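# Remove the cord tied around a bunch of flowers

## Task

Get the cord off the flowers completely, keeping the stems from being bent out of their shape and the blooms from being squashed.

## Robot and tools

Robot: two arms on a table, left_arm (on the +y side) and right_arm (on the -y side). Each has six joints and a parallel two-finger gripper with a camera and cable on the wrist. Calibrated root positions in the scene frame: left_arm (-0.009, +0.296, +0.036) m, right_arm (-0.005, -0.303, +0.021) m, both turned almost not at all about z. A camera stand sits behind the arms.

Frames. Scene frame: origin at table-top height, halfway between the nominal bases; +x points out over the table, +z up. Fixed cameras and the table use it. Each arm reports its hand pose, velocities, targets and wrist-camera pose in its own base frame. Motion offsets are taken along the current Hand target's own axes. On a gripper, +z runs along the fingers and the fingers separate along y. end_effector_position is the spot between the pads, roughly 1 cm back from the tips.

execute_actions(actions, cameras). actions is a list of actions; each action is a table of up to 15 rows, one row per 1/30 s step (a shorter table repeats its final row to fill 15). Every row holds 14 numbers, each in [-1, 1], always for both arms: left dx, dy, dz, rx, ry, rz, opening, then the same seven for right. The six pose numbers are an offset, not a pose: measured from that arm's Hand target at the start of the action, along the Hand target's axes. All rows in one action count from that same start; a following action or call starts afresh from the new Hand target, so sending the same offset again moves further. Scale: 1.0 equals 0.6 m or 180 degrees; rx, ry, rz form a single rotation vector. Sending all six as 0 re-requests the current Hand target. opening is absolute: +1 fully open (0.094 m), -1 closed; a 0 is a real command (half open), so repeat the present value to leave a gripper alone. cameras: list of names, ["all"] or []; by default images come only with an empty actions list.

move(target, speed, blend, opening_speed, grip_force, blocking, cameras). target is one 14-number row laid out as above, or a list of up to 15 such rows; every row is an offset from the Hand targets held when the move begins, not from the previous row. Paths are straight, share at most 10 s, and take no notice of obstacles or the other arm. speed: m/s, 0.002 to 2.9, default 0.25 (rotation capped at twice that in rad/s); one value or one per target. blend: corner rounding in metres, 0 (default) means stop at each target. opening_speed: rate of the commanded opening per second on the -1..1 scale, at least 0.2. grip_force: newtons per finger pad, 10 to 50, one value or one per arm; it persists. blocking=false returns after about 0.5 s while the move continues. The result adds a "move:" line giving the ending (done, off_target, moving, held, fault) and limits (paced = pose was clipped, held = steps withheld). done means the arm rests within 10 mm and 2 degrees of its goal; neither done nor off_target tells you about contact.

wait(seconds 0 to 10) lets time pass with commands held; a running move continues. stop() brakes a running move (needs some distance). zoom_image(camera, region [x0, y0, x1, y1] in pixels, at most 504 by 504) enlarges part of a camera's newest image. read_manual(section "licences") only returns licence text. finished_scene(scene) ends the current scene, given its number; the goal must hold without the robot.

Cameras (672x504 each): cam_head_left, cam_head_right, cam_high, cam_low, cam_left_wrist, cam_right_wrist. Wrist images may lag while the arm moves.

Results: end_effector_position (m) and end_effector_quat_wxyz per arm in its base frame; Hand target (the last commanded pose after clipping; next offsets count from it); Tool commands; grip_measured on the opening scale (reads up to about 2.5 mm wide when empty); Joint positions (last value is finger opening in metres); Joint velocities (may be omitted when only noise); joint torques (include arm weight, offsets and noise); and for action calls some per-step positions. A MOTOR HOT line appears at 75 °C; at 90 °C that arm folds up and stays idle, at 100 °C it collapses. Avoid long holds of stretched arms or pushing toward unreachable poses.

Behaviour: each step the commanded orientation is limited to 40 degrees from the measured one. Grippers often rest a few centimetres short of target from friction and weight; send the remainder as an offset. A blocked arm keeps pressing until commanded back past its gripper. Fast moves overshoot and hit harder. Don't route a path near the arm's own base; go round it.

Gripping: the squeeze builds about 1 N per 0.001 below first touch, then near 20 N jumps to the force limit. For delicate flowers use a low grip_force and a slow opening_speed. Release by commanding well above grip_measured.

Avoid: knocking anything off the table, dropping or flinging parts, hard hits on fixed or heavy items, contact between the two arms or grippers, the wrist cables touching things, and arm fault stops. Loose objects may get nudged occasionally.

Each tool is called after "Call:" by a JSON object that holds its "method" and its "body".

## Session

Call:
{"method": "execute_actions", "body": {"actions": []}}

Scene clock: 0.00 s.
left_arm: end_effector_position=(+0.3433, -0.0232, +0.1475) grip_measured=+1.000 end_effector_quat_wxyz=(+0.428, -0.123, +0.896, -0.003) | right_arm: end_effector_position=(+0.3221, +0.0761, +0.1822) grip_measured=+1.000 end_effector_quat_wxyz=(+0.497, +0.142, +0.856, -0.026)
Joint positions: left_arm=[-0.203 1.137 0.696 -0.275 -0.254 -0.36 0.094] | right_arm=[0.568 1.092 0.713 -0.311 0.656 0.578 0.094]
Joint velocities: within noise
Joint torques (N m): no reading
Heat: left arm: 33 °C; right arm: 33 °C.
Hand target: left_arm +0.3427, -0.0209, +0.1498; +0.429, -0.123, +0.895, +0.003 | right_arm +0.3229, +0.0744, +0.1886; +0.504, +0.149, +0.850, -0.026
Tool commands: left_gripper/opening=+1.0 right_gripper/opening=+1.0

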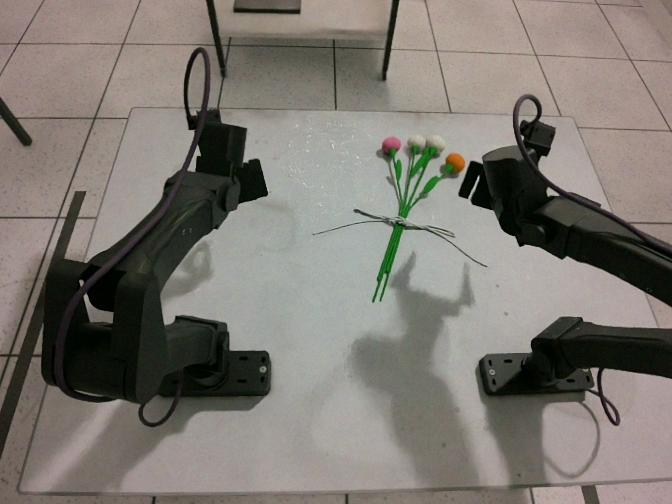

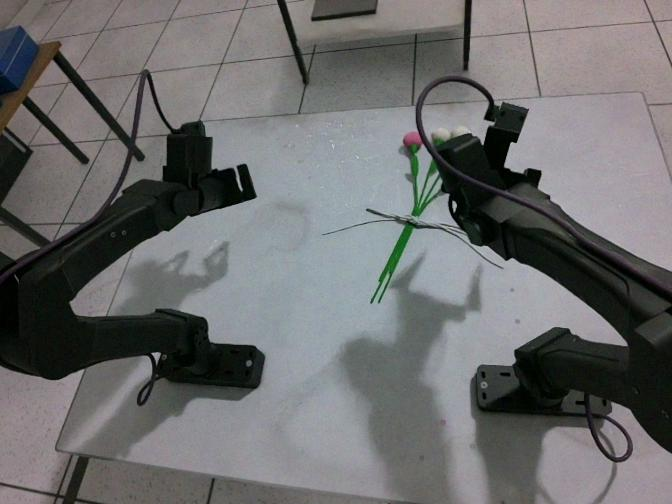

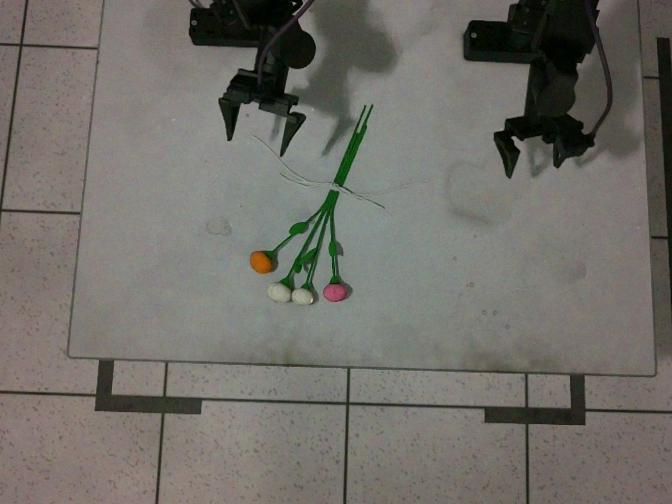

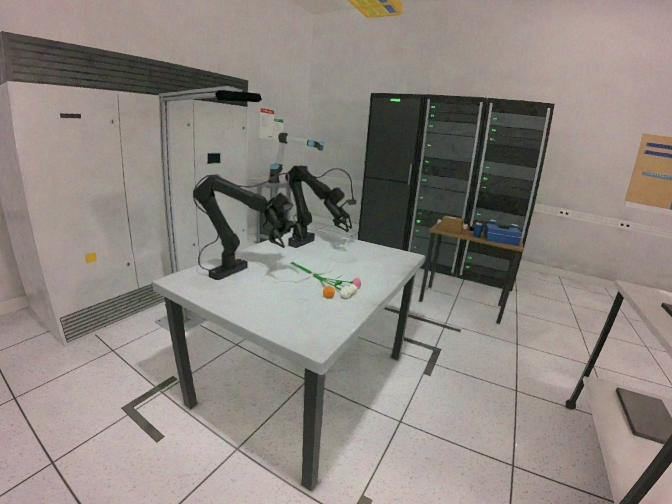

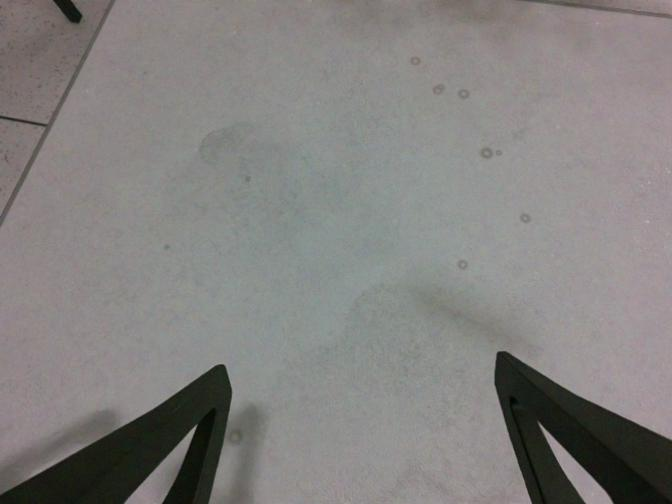

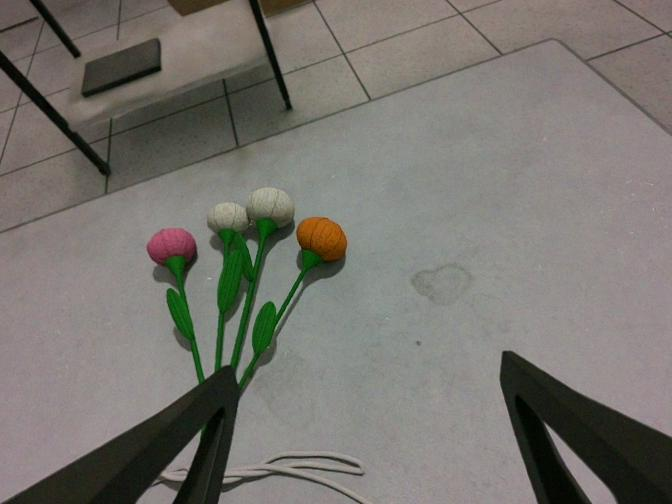

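Call:
{"method": "zoom_image", "body": {"camera": "cam_head_left", "region": [300, 120, 500, 310]}}

Call:
{"method": "zoom_image", "body": {"camera": "cam_high", "region": [220, 90, 450, 310]}}

Call:
{"method": "zoom_image", "body": {"camera": "cam_head_left", "region": [340, 190, 460, 260]}}

Scaled by 2.520 from the camera's 672x504 image, which has a finer 960x720 frame.

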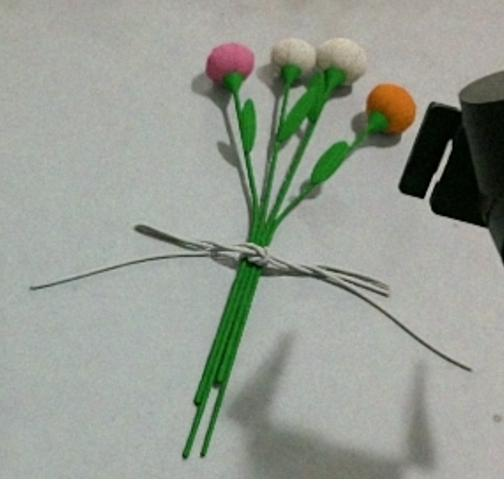

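Scaled by 2.191 from the camera's 672x504 image, which has a finer 960x720 frame.

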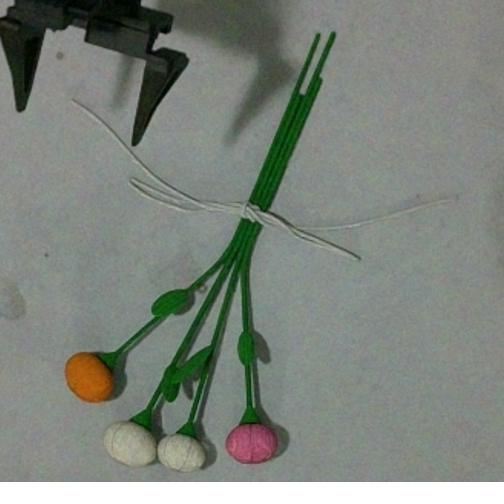

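Scaled by 4.200 from the camera's 672x504 image, which has a finer 960x720 frame.

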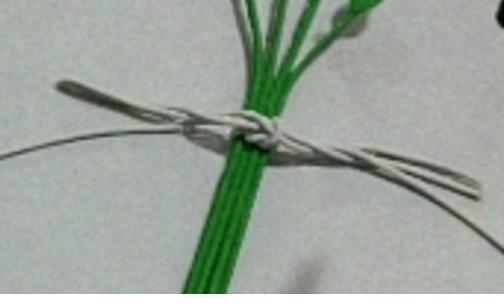

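Call:
{"method": "move", "body": {"target": [0.1735,-0.2852,0.0082,0.1918,0.2463,0.4674,0,0.2043,-0.0657,-0.0027,-0.1521,0.3197,-0.3248,0], "cameras": ["all"]}}

Scene clock: 9.37 s.
left_arm: end_effector_position=(+0.3245, -0.2052, +0.0850) grip_measured=+0.003 end_effector_quat_wxyz=(+0.013, +0.600, +0.800, +0.011) | right_arm: end_effector_position=(+0.2501, +0.0616, +0.0744) grip_measured=+0.002 end_effector_quat_wxyz=(-0.006, -0.377, +0.926, -0.007)
Joint positions: left_arm=[-0.576 1.986 1.647 -1.206 -0.02 0.713 0.047] | right_arm=[0.248 1.551 1.081 -1.111 0.015 -0.526 0.047]
Joint torques (N m): left_arm=[-0.2 -8.58 9.72 -0.06 0.13 0.11] | right_arm=[-0.25 -6.53 7.57 0.11 -0.05 -0.08]
Heat: left arm: 34 °C; right arm: 35 °C.
Hand target: left_arm +0.3220, -0.2089, +0.0838; -0.001, +0.609, +0.793, +0.000 | right_arm +0.2558, +0.0650, +0.0792; +0.000, -0.383, +0.924, +0.000
Off the commanded pose: left_arm 0.005 m, 2 deg | right_arm 0.008 m, 1 deg.
move: done
camera_calibration:
cam_left_wrist: T_world_to_cam=[[-0.981892, -0.175782, -0.0706272, 0.296234], [-0.188813, 0.877772, 0.440302, 0.248726], [-0.0154025, 0.445664, -0.895068, 0.306484], [0, 0, 0, 1]] pos_world=[0.342553, -0.302841, 0.185731]
cam_right_wrist: T_world_to_cam=[[0.602878, -0.797104, -0.0341158, -0.0890493], [-0.699873, -0.548899, 0.457042, 0.221988], [-0.383036, -0.251664, -0.88879, 0.307459], [0, 0, 0, 1]] pos_world=[0.326817, 0.128244, 0.16877]

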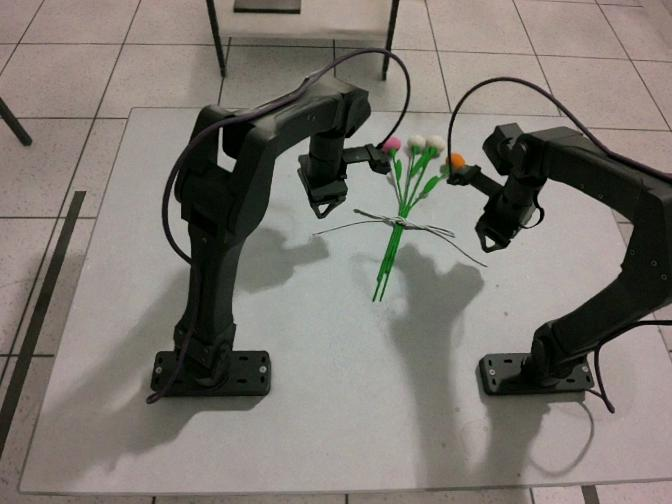

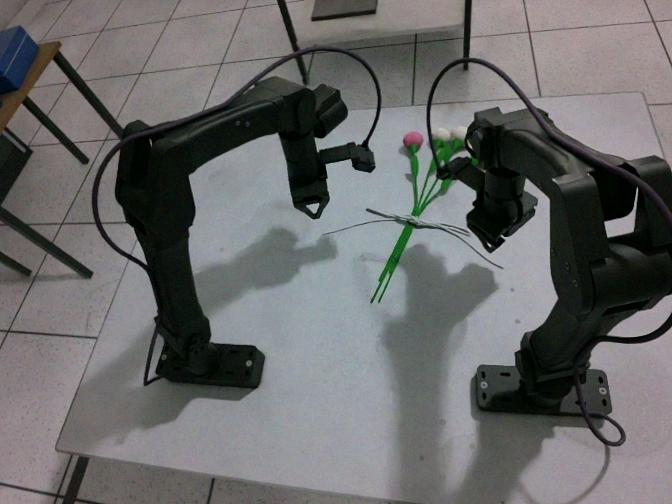

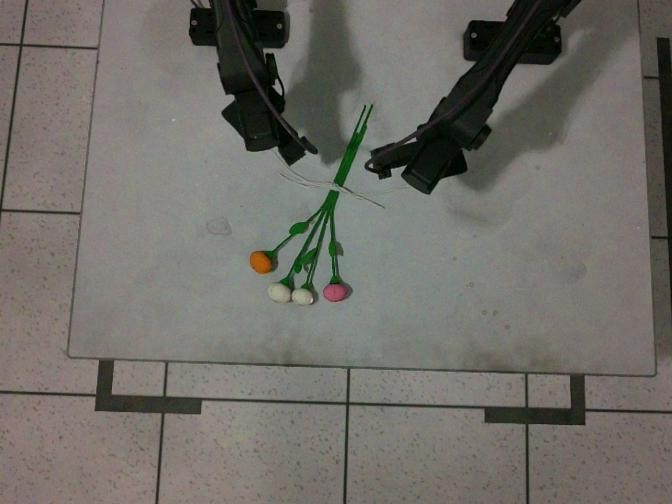

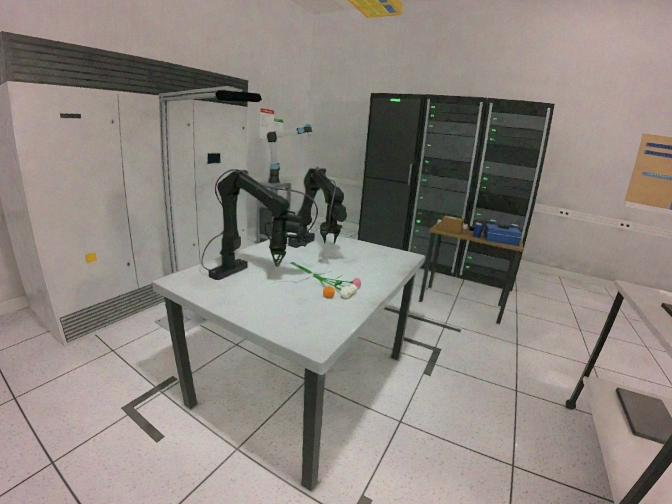

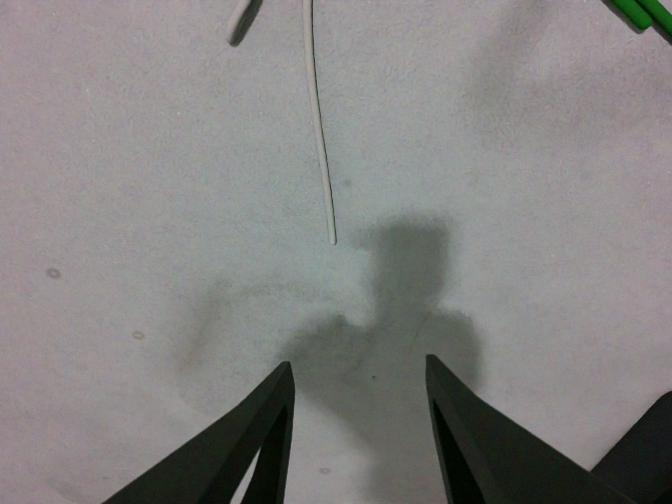

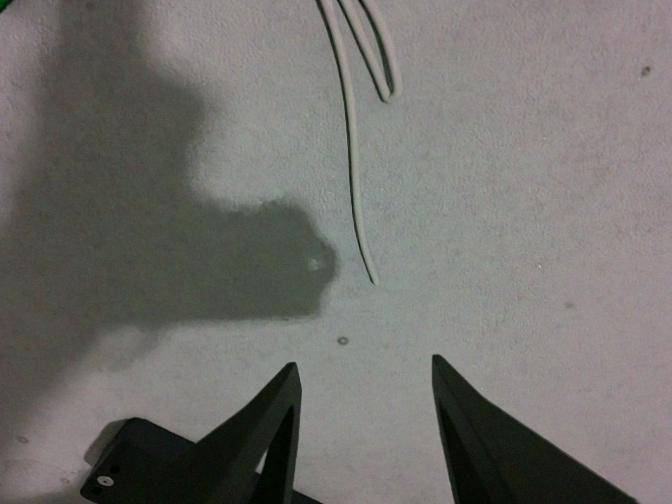

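Call:
{"method": "move", "body": {"target": [-0.038,0.0321,0.158,0,0,0,0,-0.0179,-0.0073,0.1187,0,0,0,0], "cameras": ["cam_left_wrist","cam_right_wrist","cam_head_left","cam_head_right"]}}

Scene clock: 12.47 s.
left_arm: end_effector_position=(+0.3523, -0.2232, -0.0027) grip_measured=+0.003 end_effector_quat_wxyz=(+0.008, +0.600, +0.800, +0.010) | right_arm: end_effector_position=(+0.2648, +0.0653, +0.0115) grip_measured=+0.002 end_effector_quat_wxyz=(-0.006, -0.377, +0.926, -0.007)
Joint positions: left_arm=[-0.576 2.199 1.617 -0.971 -0.02 0.713 0.047] | right_arm=[0.248 1.695 0.966 -0.851 0.015 -0.526 0.047]
Joint torques (N m): left_arm=[-0.38 -10.88 5.74 0.29 0.15 0.09] | right_arm=[0.29 -7.83 4.51 0.41 -0.06 -0.01]
Heat: left arm: 35 °C; right arm: 35 °C.
Hand target: left_arm +0.3463, -0.2259, -0.0111; -0.001, +0.609, +0.793, +0.000 | right_arm +0.2665, +0.0695, +0.0080; +0.000, -0.383, +0.924, +0.000
Off the commanded pose: left_arm 0.011 m, 2 deg | right_arm 0.006 m, 1 deg.
move: off_target (left_arm)
camera_calibration:
cam_left_wrist: T_world_to_cam=[[-0.982388, -0.175465, -0.0642375, 0.314396], [-0.185557, 0.875655, 0.445867, 0.306847], [-0.0219844, 0.449934, -0.892791, 0.239639], [0, 0, 0, 1]] pos_world=[0.371064, -0.321349, 0.097331]
cam_right_wrist: T_world_to_cam=[[0.602949, -0.797059, -0.0339024, -0.0970979], [-0.700076, -0.549006, 0.456602, 0.26307], [-0.382551, -0.251574, -0.889025, 0.258014], [0, 0, 0, 1]] pos_world=[0.341418, 0.131944, 0.10597]
Images, in order (width x height): cam_head_left 672x504, cam_head_right 672x504, cam_left_wrist 672x504, cam_right_wrist 672x504.

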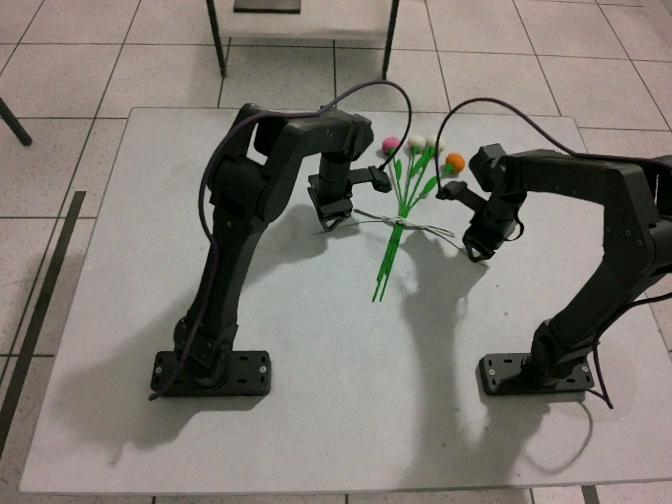

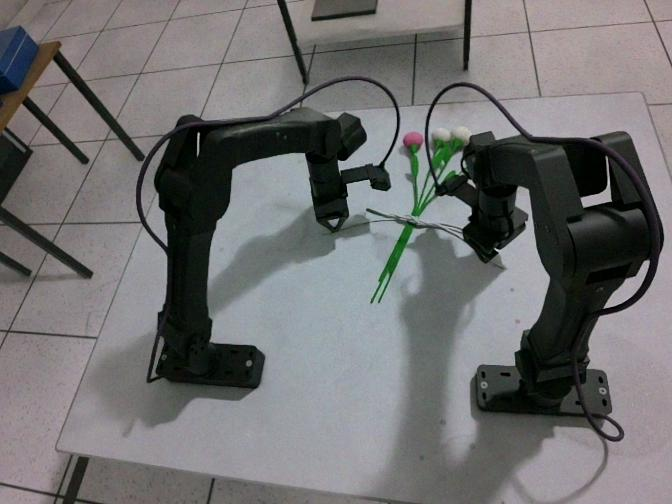

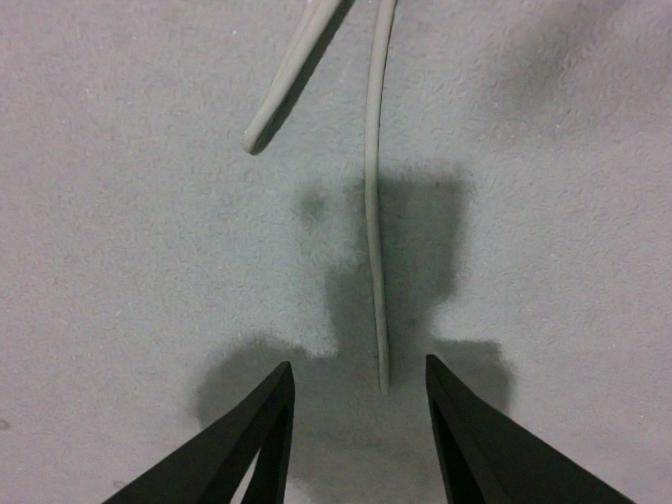

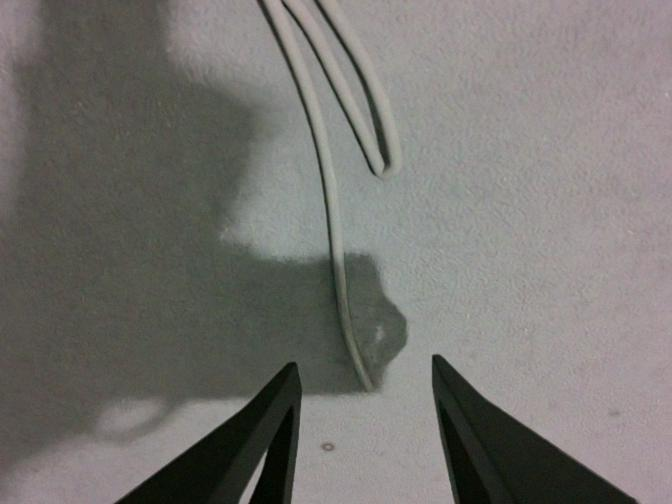

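Call:
{"method": "move", "body": {"target": [0,-0.0117,0.0283,0,0,0,0,0,0.0117,0.0283,0,0,0,0], "speed": 0.1, "cameras": ["cam_left_wrist","cam_right_wrist"]}}

Scene clock: 15.13 s.
left_arm: end_effector_position=(+0.3505, -0.2272, -0.0133) grip_measured=+0.003 end_effector_quat_wxyz=(+0.018, +0.604, +0.796, +0.011) | right_arm: end_effector_position=(+0.2619, +0.0693, -0.0039) grip_measured=+0.002 end_effector_quat_wxyz=(-0.003, -0.385, +0.923, -0.007)
Joint positions: left_arm=[-0.586 2.199 1.571 -0.907 -0.02 0.713 0.047] | right_arm=[0.265 1.714 0.918 -0.778 0.015 -0.526 0.047]
Joint torques (N m): left_arm=[-0.59 -10.14 4.66 0.34 0.13 -0.04] | right_arm=[0.66 -7.43 4.18 0.42 -0.06 0.09]
Heat: left arm: 34 °C; right arm: 35 °C.
Hand target: left_arm +0.3395, -0.2277, -0.0280; -0.001, +0.609, +0.793, +0.000 | right_arm +0.2616, +0.0745, -0.0090; +0.000, -0.383, +0.924, +0.000
Off the commanded pose: left_arm 0.018 m, 3 deg | right_arm 0.007 m, 1 deg.
move: off_target (left_arm)
camera_calibration:
cam_left_wrist: T_world_to_cam=[[-0.983003, -0.16611, -0.07818, 0.313501], [-0.183563, 0.882164, 0.433694, 0.315297], [-0.00307336, 0.440674, -0.897662, 0.223207], [0, 0, 0, 1]] pos_world=[0.366735, -0.32443, 0.0881316]
cam_right_wrist: T_world_to_cam=[[0.616369, -0.786831, -0.0314016, -0.0969168], [-0.693638, -0.561379, 0.451353, 0.269424], [-0.372767, -0.256419, -0.891793, 0.242005], [0, 0, 0, 1]] pos_world=[0.336831, 0.137047, 0.0911701]
Images, in order (width x height): cam_left_wrist 672x504, cam_right_wrist 672x504.

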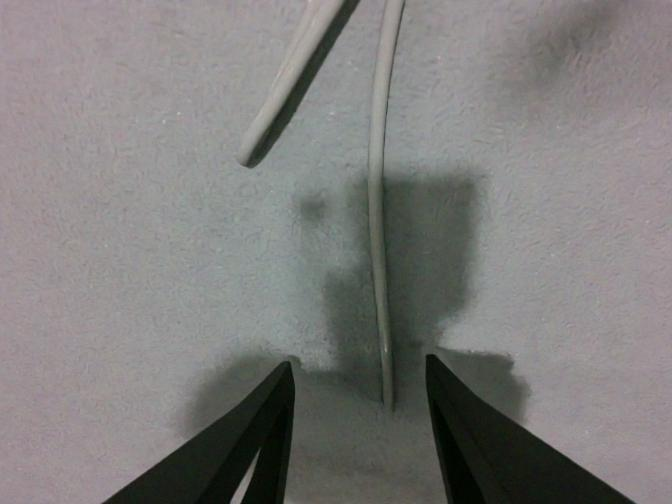

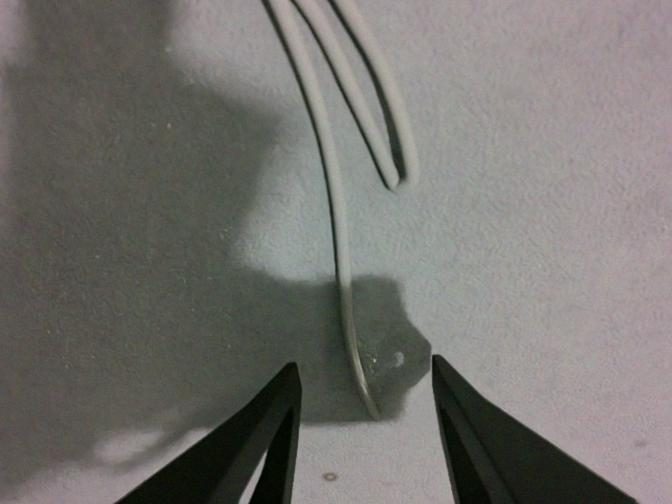

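Call:
{"method": "move", "body": {"target": [0,-0.014,0.015,0,0,0,0,0,0,0.01,0,0,0,0], "speed": 0.1, "cameras": ["cam_left_wrist","cam_right_wrist"]}}

Scene clock: 16.40 s.
left_arm: end_effector_position=(+0.3439, -0.2294, -0.0203) grip_measured=+0.003 end_effector_quat_wxyz=(+0.015, +0.606, +0.795, +0.012) | right_arm: end_effector_position=(+0.2613, +0.0691, -0.0088) grip_measured=+0.002 end_effector_quat_wxyz=(-0.004, -0.385, +0.923, -0.007)
Joint positions: left_arm=[-0.601 2.199 1.541 -0.882 -0.023 0.702 0.047] | right_arm=[0.265 1.725 0.908 -0.759 0.015 -0.526 0.047]
Joint torques (N m): left_arm=[-0.66 -10.41 3.33 0.5 0.16 -0.09] | right_arm=[0.68 -7.25 4 0.47 -0.06 0.09]
Heat: left arm: 34 °C; right arm: 35 °C.
Hand target: left_arm +0.3314, -0.2299, -0.0370; -0.001, +0.609, +0.793, +0.000 | right_arm +0.2616, +0.0745, -0.0150; +0.000, -0.383, +0.924, +0.000
Off the commanded pose: left_arm 0.021 m, 2 deg | right_arm 0.008 m, 1 deg.
move: off_target (left_arm)
camera_calibration:
cam_left_wrist: T_world_to_cam=[[-0.983833, -0.16212, -0.0760848, 0.307309], [-0.179038, 0.880546, 0.438844, 0.31718], [-0.0041489, 0.445371, -0.895336, 0.219293], [0, 0, 0, 1]] pos_world=[0.360038, -0.327137, 0.0805301]
cam_right_wrist: T_world_to_cam=[[0.616326, -0.786824, -0.0324183, -0.096868], [-0.692489, -0.561115, 0.453441, 0.270856], [-0.374969, -0.257018, -0.890696, 0.238047], [0, 0, 0, 1]] pos_world=[0.336527, 0.136946, 0.0860702]
Images, in order (width x height): cam_left_wrist 672x504, cam_right_wrist 672x504.

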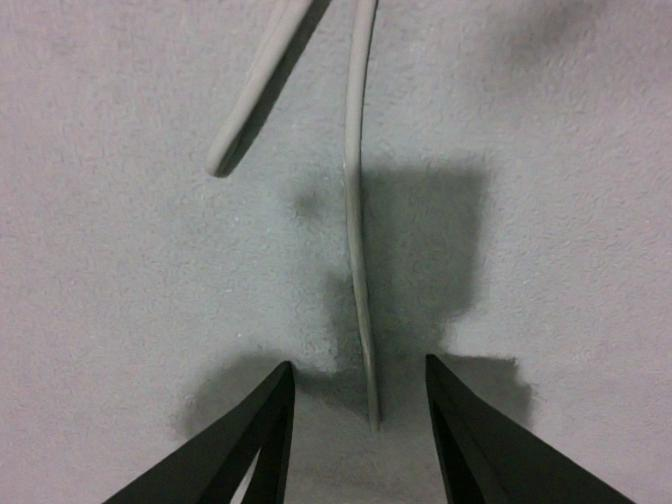

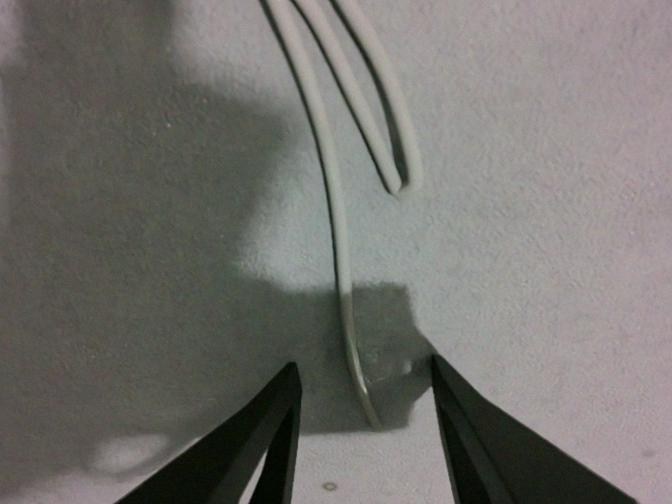

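Call:
{"method": "move", "body": {"target": [0,0,0.009,0,0,0,0,0,0,0.007,0,0,0,0], "speed": 0.1, "cameras": ["cam_left_wrist","cam_right_wrist"]}}

Scene clock: 20.63 s.
left_arm: end_effector_position=(+0.3438, -0.2293, -0.0209) grip_measured=+0.003 end_effector_quat_wxyz=(+0.015, +0.606, +0.795, +0.012) | right_arm: end_effector_position=(+0.2612, +0.0694, -0.0090) grip_measured=+0.002 end_effector_quat_wxyz=(-0.004, -0.385, +0.923, -0.006)
Joint positions: left_arm=[-0.601 2.199 1.539 -0.879 -0.023 0.702 0.047] | right_arm=[0.265 1.725 0.907 -0.758 0.013 -0.526 0.047]
Joint torques (N m): left_arm=[-0.7 -9.72 2.84 0.62 0.16 -0.08] | right_arm=[0.68 -6.39 3.47 0.61 -0.06 0.09]
Heat: left arm: 34 °C; right arm: 34 °C.
Hand target: left_arm +0.3314, -0.2299, -0.0424; -0.001, +0.609, +0.793, +0.000 | right_arm +0.2615, +0.0745, -0.0192; +0.000, -0.383, +0.924, +0.000
Off the commanded pose: left_arm 0.025 m, 2 deg | right_arm 0.011 m, 1 deg.
move: off_target (left_arm, right_arm)
camera_calibration:
cam_left_wrist: T_world_to_cam=[[-0.983815, -0.1621, -0.0763596, 0.307105], [-0.179144, 0.880651, 0.43859, 0.317411], [-0.00384947, 0.445171, -0.895437, 0.218545], [0, 0, 0, 1]] pos_world=[0.359838, -0.327037, 0.0799301]
cam_right_wrist: T_world_to_cam=[[0.616316, -0.78678, -0.033651, -0.0965677], [-0.692497, -0.561816, 0.45256, 0.27104], [-0.374971, -0.255617, -0.891099, 0.237663], [0, 0, 0, 1]] pos_world=[0.336327, 0.137048, 0.0858698]
Images, in order (width x height): cam_left_wrist 672x504, cam_right_wrist 672x504.

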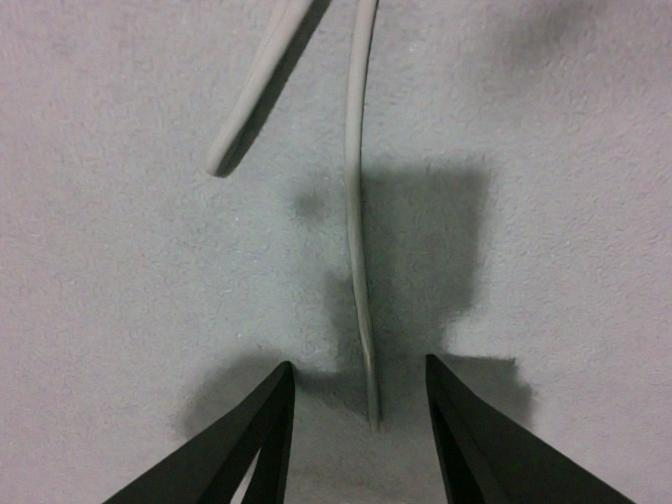

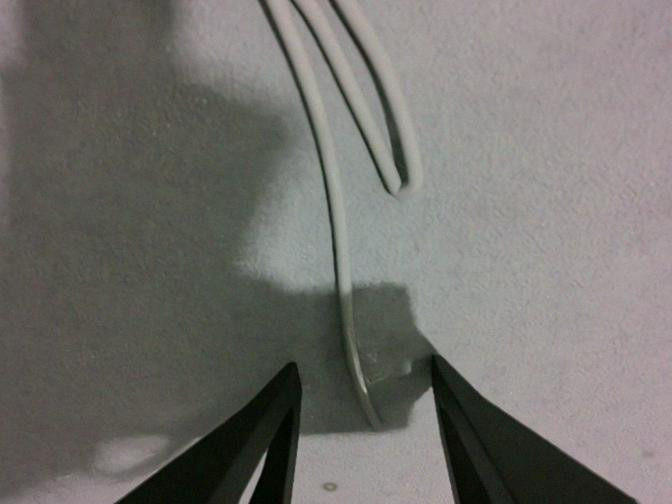

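Call:
{"method": "move", "body": {"target": [0,0,-0.012,0,0,0,-1,0,0,-0.006,0,0,0,-1], "speed": 0.1, "opening_speed": 1.0, "cameras": ["cam_left_wrist","cam_right_wrist"]}}

Scene clock: 22.60 s.
left_arm: end_effector_position=(+0.3493, -0.2294, -0.0206) grip_measured=-0.964 end_effector_quat_wxyz=(+0.024, +0.605, +0.796, +0.021) | right_arm: end_effector_position=(+0.2612, +0.0696, -0.0092) grip_measured=-0.967 end_effector_quat_wxyz=(-0.003, -0.385, +0.923, -0.006)
Joint positions: left_arm=[-0.601 2.199 1.539 -0.861 -0.04 0.7 0.002] | right_arm=[0.265 1.725 0.906 -0.756 0.012 -0.526 0.002]
Joint torques (N m): left_arm=[-0.69 -10.66 3.9 0.27 0.35 -0.07] | right_arm=[0.68 -7.1 4.03 0.47 -0.06 0.08]
Heat: left arm: 34 °C; right arm: 34 °C.
Hand target: left_arm +0.3314, -0.2299, -0.0352; -0.001, +0.609, +0.793, +0.000 | right_arm +0.2615, +0.0745, -0.0156; +0.000, -0.383, +0.924, +0.000
Off the commanded pose: left_arm 0.023 m, 4 deg | right_arm 0.008 m, 1 deg.
move: off_target (left_arm)
camera_calibration:
cam_left_wrist: T_world_to_cam=[[-0.981243, -0.164046, -0.101248, 0.310697], [-0.191998, 0.878729, 0.437003, 0.322391], [0.0172809, 0.448245, -0.893743, 0.212198], [0, 0, 0, 1]] pos_world=[0.363101, -0.327443, 0.0802217]
cam_right_wrist: T_world_to_cam=[[0.616326, -0.786724, -0.034767, -0.0964026], [-0.692658, -0.56258, 0.451363, 0.27136], [-0.374657, -0.254105, -0.891663, 0.237425], [0, 0, 0, 1]] pos_world=[0.336328, 0.13715, 0.0858694]
Images, in order (width x height): cam_left_wrist 672x504, cam_right_wrist 672x504.

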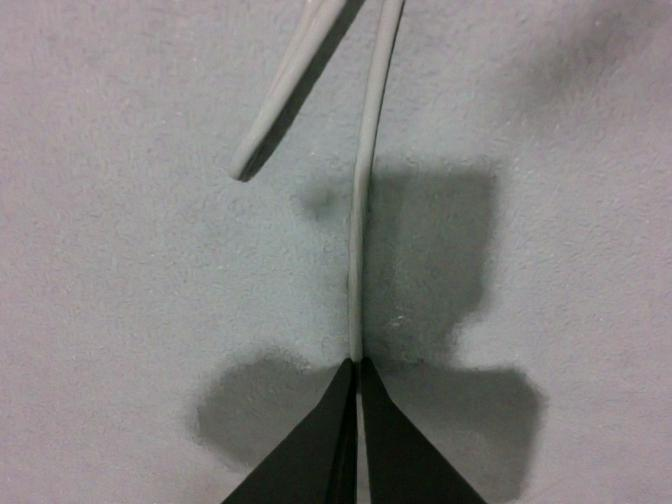

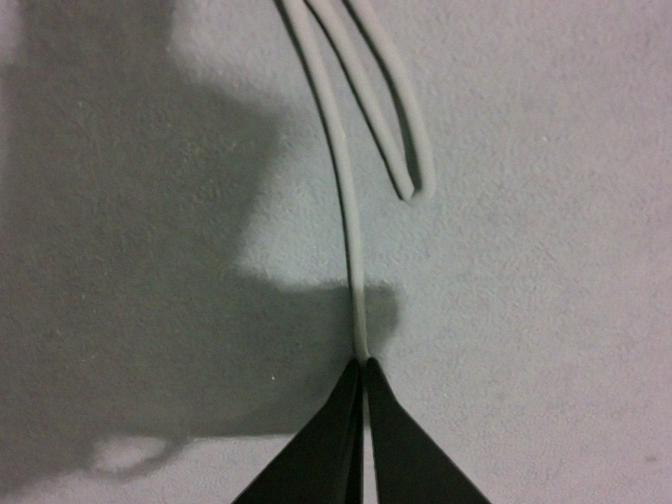

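Call:
{"method": "move", "body": {"target": [0.17,0.072,-0.033,0,0,0,-1,0.147,-0.088,-0.02,0,0,0,-1], "speed": 0.08, "cameras": ["all"]}}

Scene clock: 25.67 s.
left_arm: end_effector_position=(+0.3540, -0.1208, -0.0216) grip_measured=-0.965 end_effector_quat_wxyz=(-0.001, +0.601, +0.799, +0.004) | right_arm: end_effector_position=(+0.2404, -0.0255, -0.0066) grip_measured=-0.967 end_effector_quat_wxyz=(-0.003, -0.379, +0.925, -0.002)
Joint positions: left_arm=[-0.336 2.092 1.362 -0.841 -0.009 0.954 0.002] | right_arm=[-0.104 1.616 0.795 -0.753 0.007 -0.882 0.002]
Joint torques (N m): left_arm=[-0.1 -13.91 4.16 0.12 0.02 0.1] | right_arm=[-0.5 -9.58 3.99 0.11 0.02 -0.08]
Heat: left arm: 34 °C; right arm: 34 °C.
Hand target: left_arm +0.3467, -0.1201, -0.0155; -0.001, +0.609, +0.793, +0.000 | right_arm +0.2366, -0.0252, -0.0036; +0.000, -0.383, +0.924, +0.000
Off the commanded pose: left_arm 0.010 m, 1 deg | right_arm 0.005 m, 1 deg.
move: done
camera_calibration:
cam_left_wrist: T_world_to_cam=[[-0.983751, -0.17446, -0.0423975, 0.333891], [-0.174646, 0.875127, 0.451278, 0.222046], [-0.0416267, 0.45135, -0.891376, 0.183855], [0, 0, 0, 1]] pos_world=[0.374898, -0.219051, 0.0778352]
cam_right_wrist: T_world_to_cam=[[0.605607, -0.794719, -0.0407648, -0.155981], [-0.699152, -0.555848, 0.449688, 0.203982], [-0.380034, -0.243833, -0.892255, 0.209306], [0, 0, 0, 1]] pos_world=[0.316621, 0.0404583, 0.0886679]

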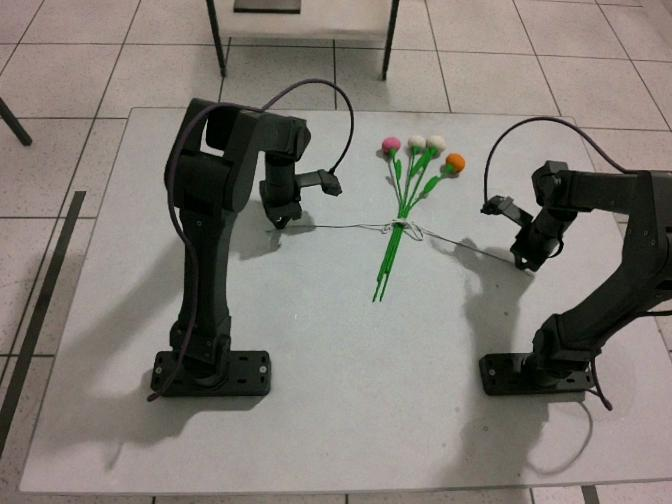

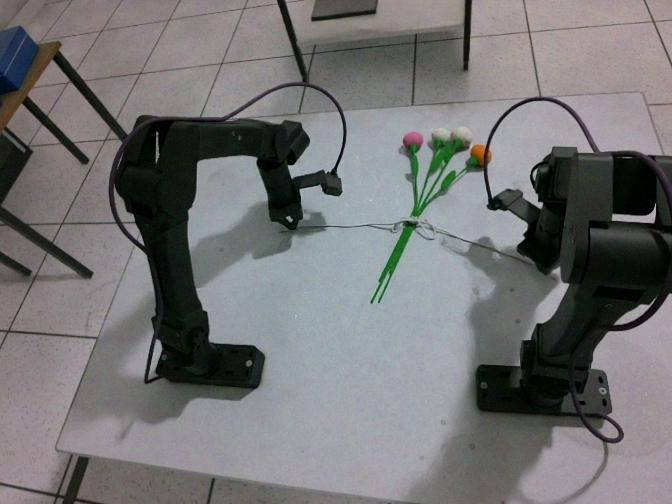

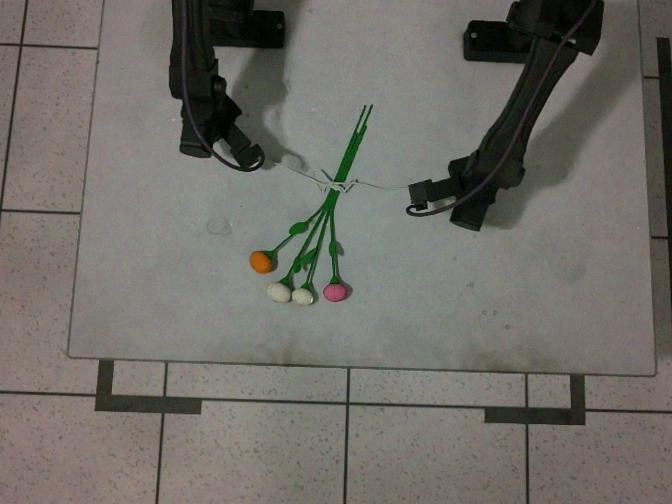

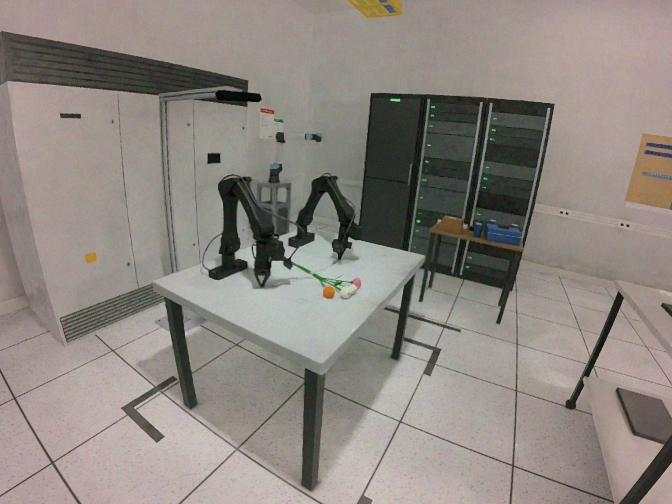

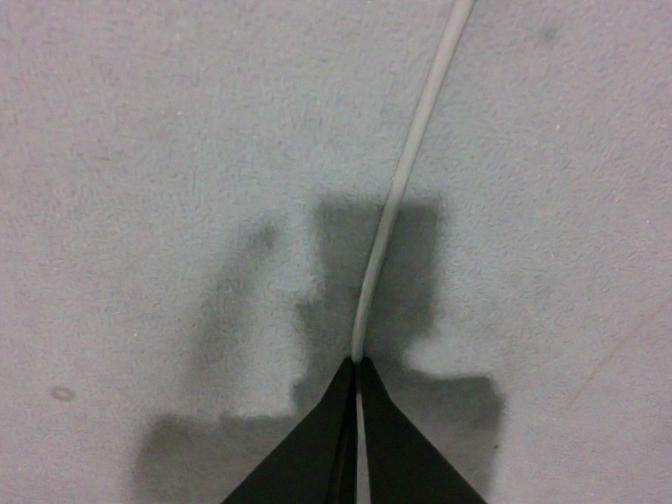

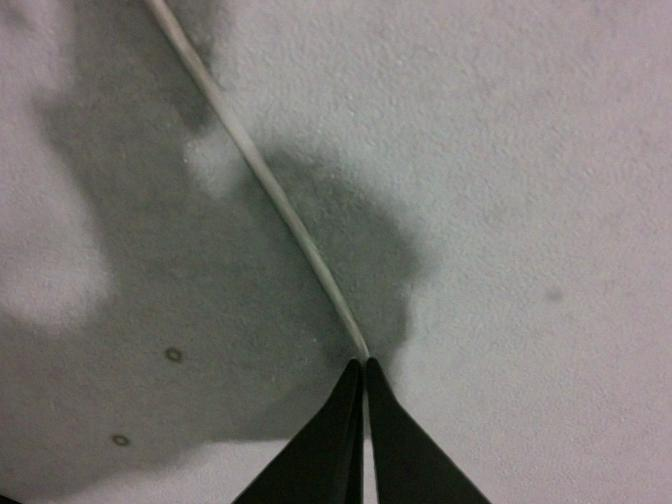

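Call:
{"method": "move", "body": {"target": [0.161,0.043,0,0,0,0,-1,0.141,-0.094,0,0,0,0,-1], "speed": 0.08, "cameras": ["all"]}}

Call:
{"method": "zoom_image", "body": {"camera": "cam_head_left", "region": [340, 190, 460, 260]}}

Scene clock: 28.57 s.
left_arm: end_effector_position=(+0.3516, -0.0193, -0.0206) grip_measured=-0.965 end_effector_quat_wxyz=(-0.006, +0.601, +0.799, +0.001) | right_arm: end_effector_position=(+0.2121, -0.1226, -0.0059) grip_measured=-0.967 end_effector_quat_wxyz=(-0.004, -0.378, +0.926, -0.002)
Joint positions: left_arm=[-0.062 2.025 1.262 -0.816 -0.009 1.228 0.002] | right_arm=[-0.522 1.624 0.807 -0.755 0.009 -1.298 0.002]
Joint torques (N m): left_arm=[0.03 -13.14 4.1 0.18 0.01 0.11] | right_arm=[-0.47 -6.22 6.58 0.11 -0.01 -0.09]
Heat: left arm: 34 °C; right arm: 34 °C.
Hand target: left_arm +0.3467, -0.0202, -0.0154; -0.001, +0.609, +0.793, +0.000 | right_arm +0.2168, -0.1250, -0.0036; +0.000, -0.383, +0.924, +0.000
Off the commanded pose: left_arm 0.007 m, 1 deg | right_arm 0.006 m, 1 deg.
move: done
camera_calibration:
cam_left_wrist: T_world_to_cam=[[-0.984339, -0.173388, -0.0318429, 0.349763], [-0.168782, 0.874775, 0.454182, 0.130337], [-0.0508946, 0.452444, -0.890339, 0.142076], [0, 0, 0, 1]] pos_world=[0.373515, -0.117652, 0.0784368]
cam_right_wrist: T_world_to_cam=[[0.604235, -0.795731, -0.041383, -0.21579], [-0.699525, -0.554617, 0.450628, 0.13013], [-0.38153, -0.243337, -0.891752, 0.175876], [0, 0, 0, 1]] pos_world=[0.288519, -0.0567419, 0.0892679]

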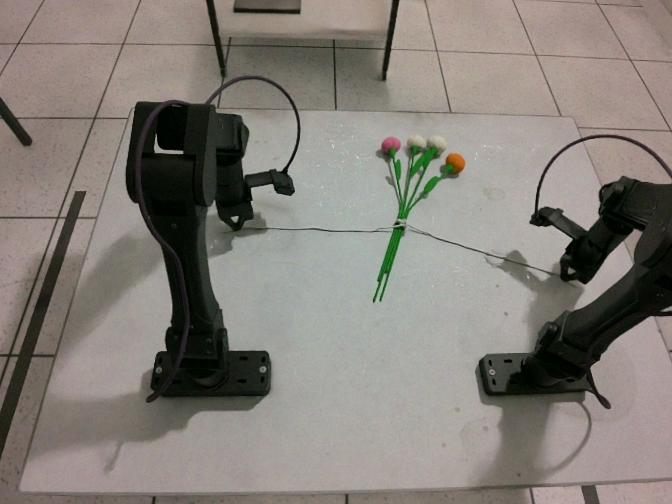

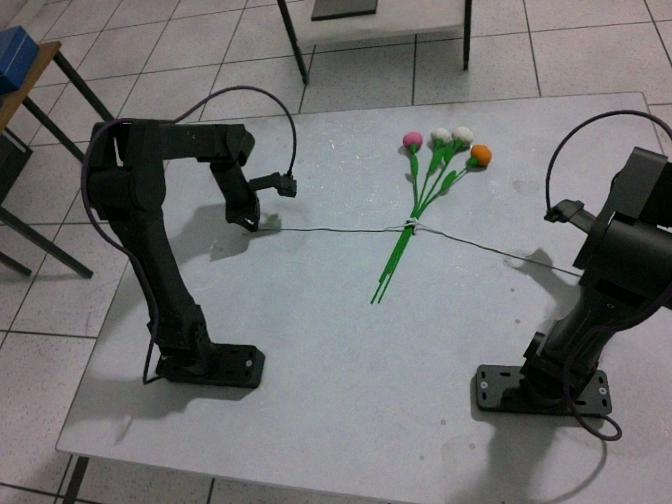

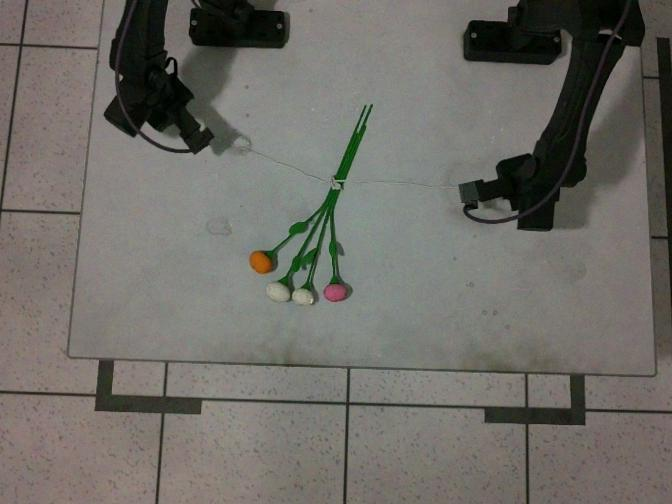

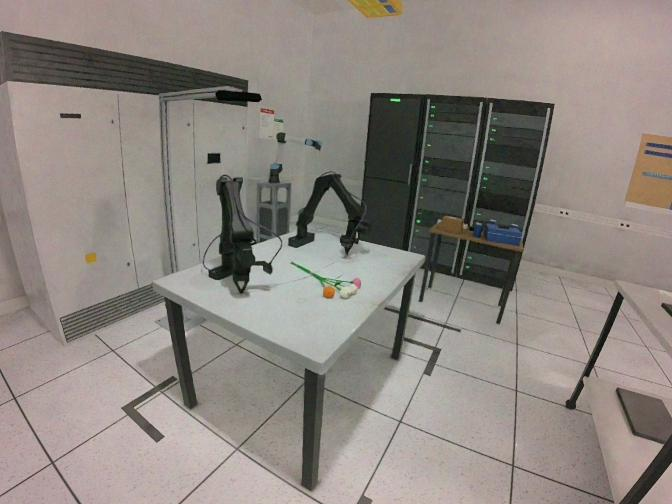

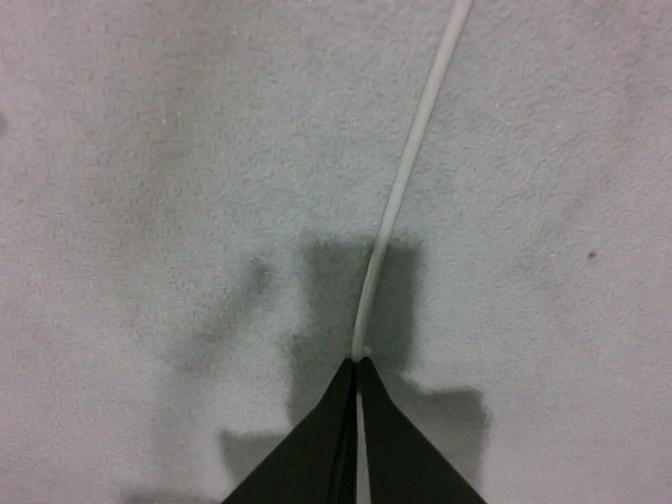

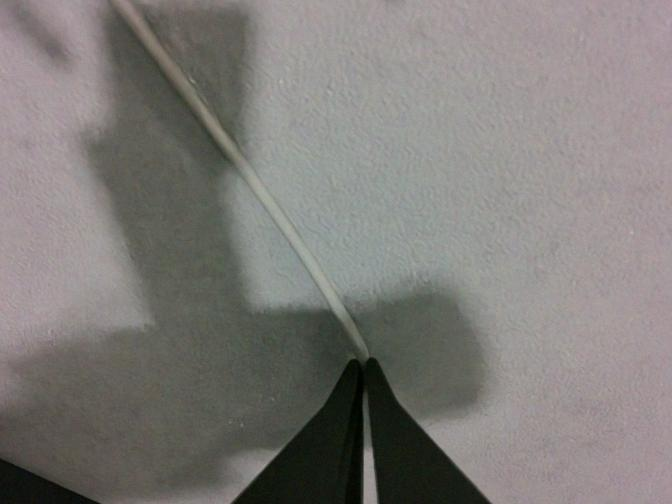

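Scaled by 4.200 from the camera's 672x504 image, which has a finer 960x720 frame.

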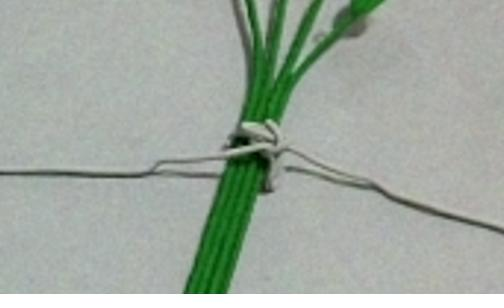

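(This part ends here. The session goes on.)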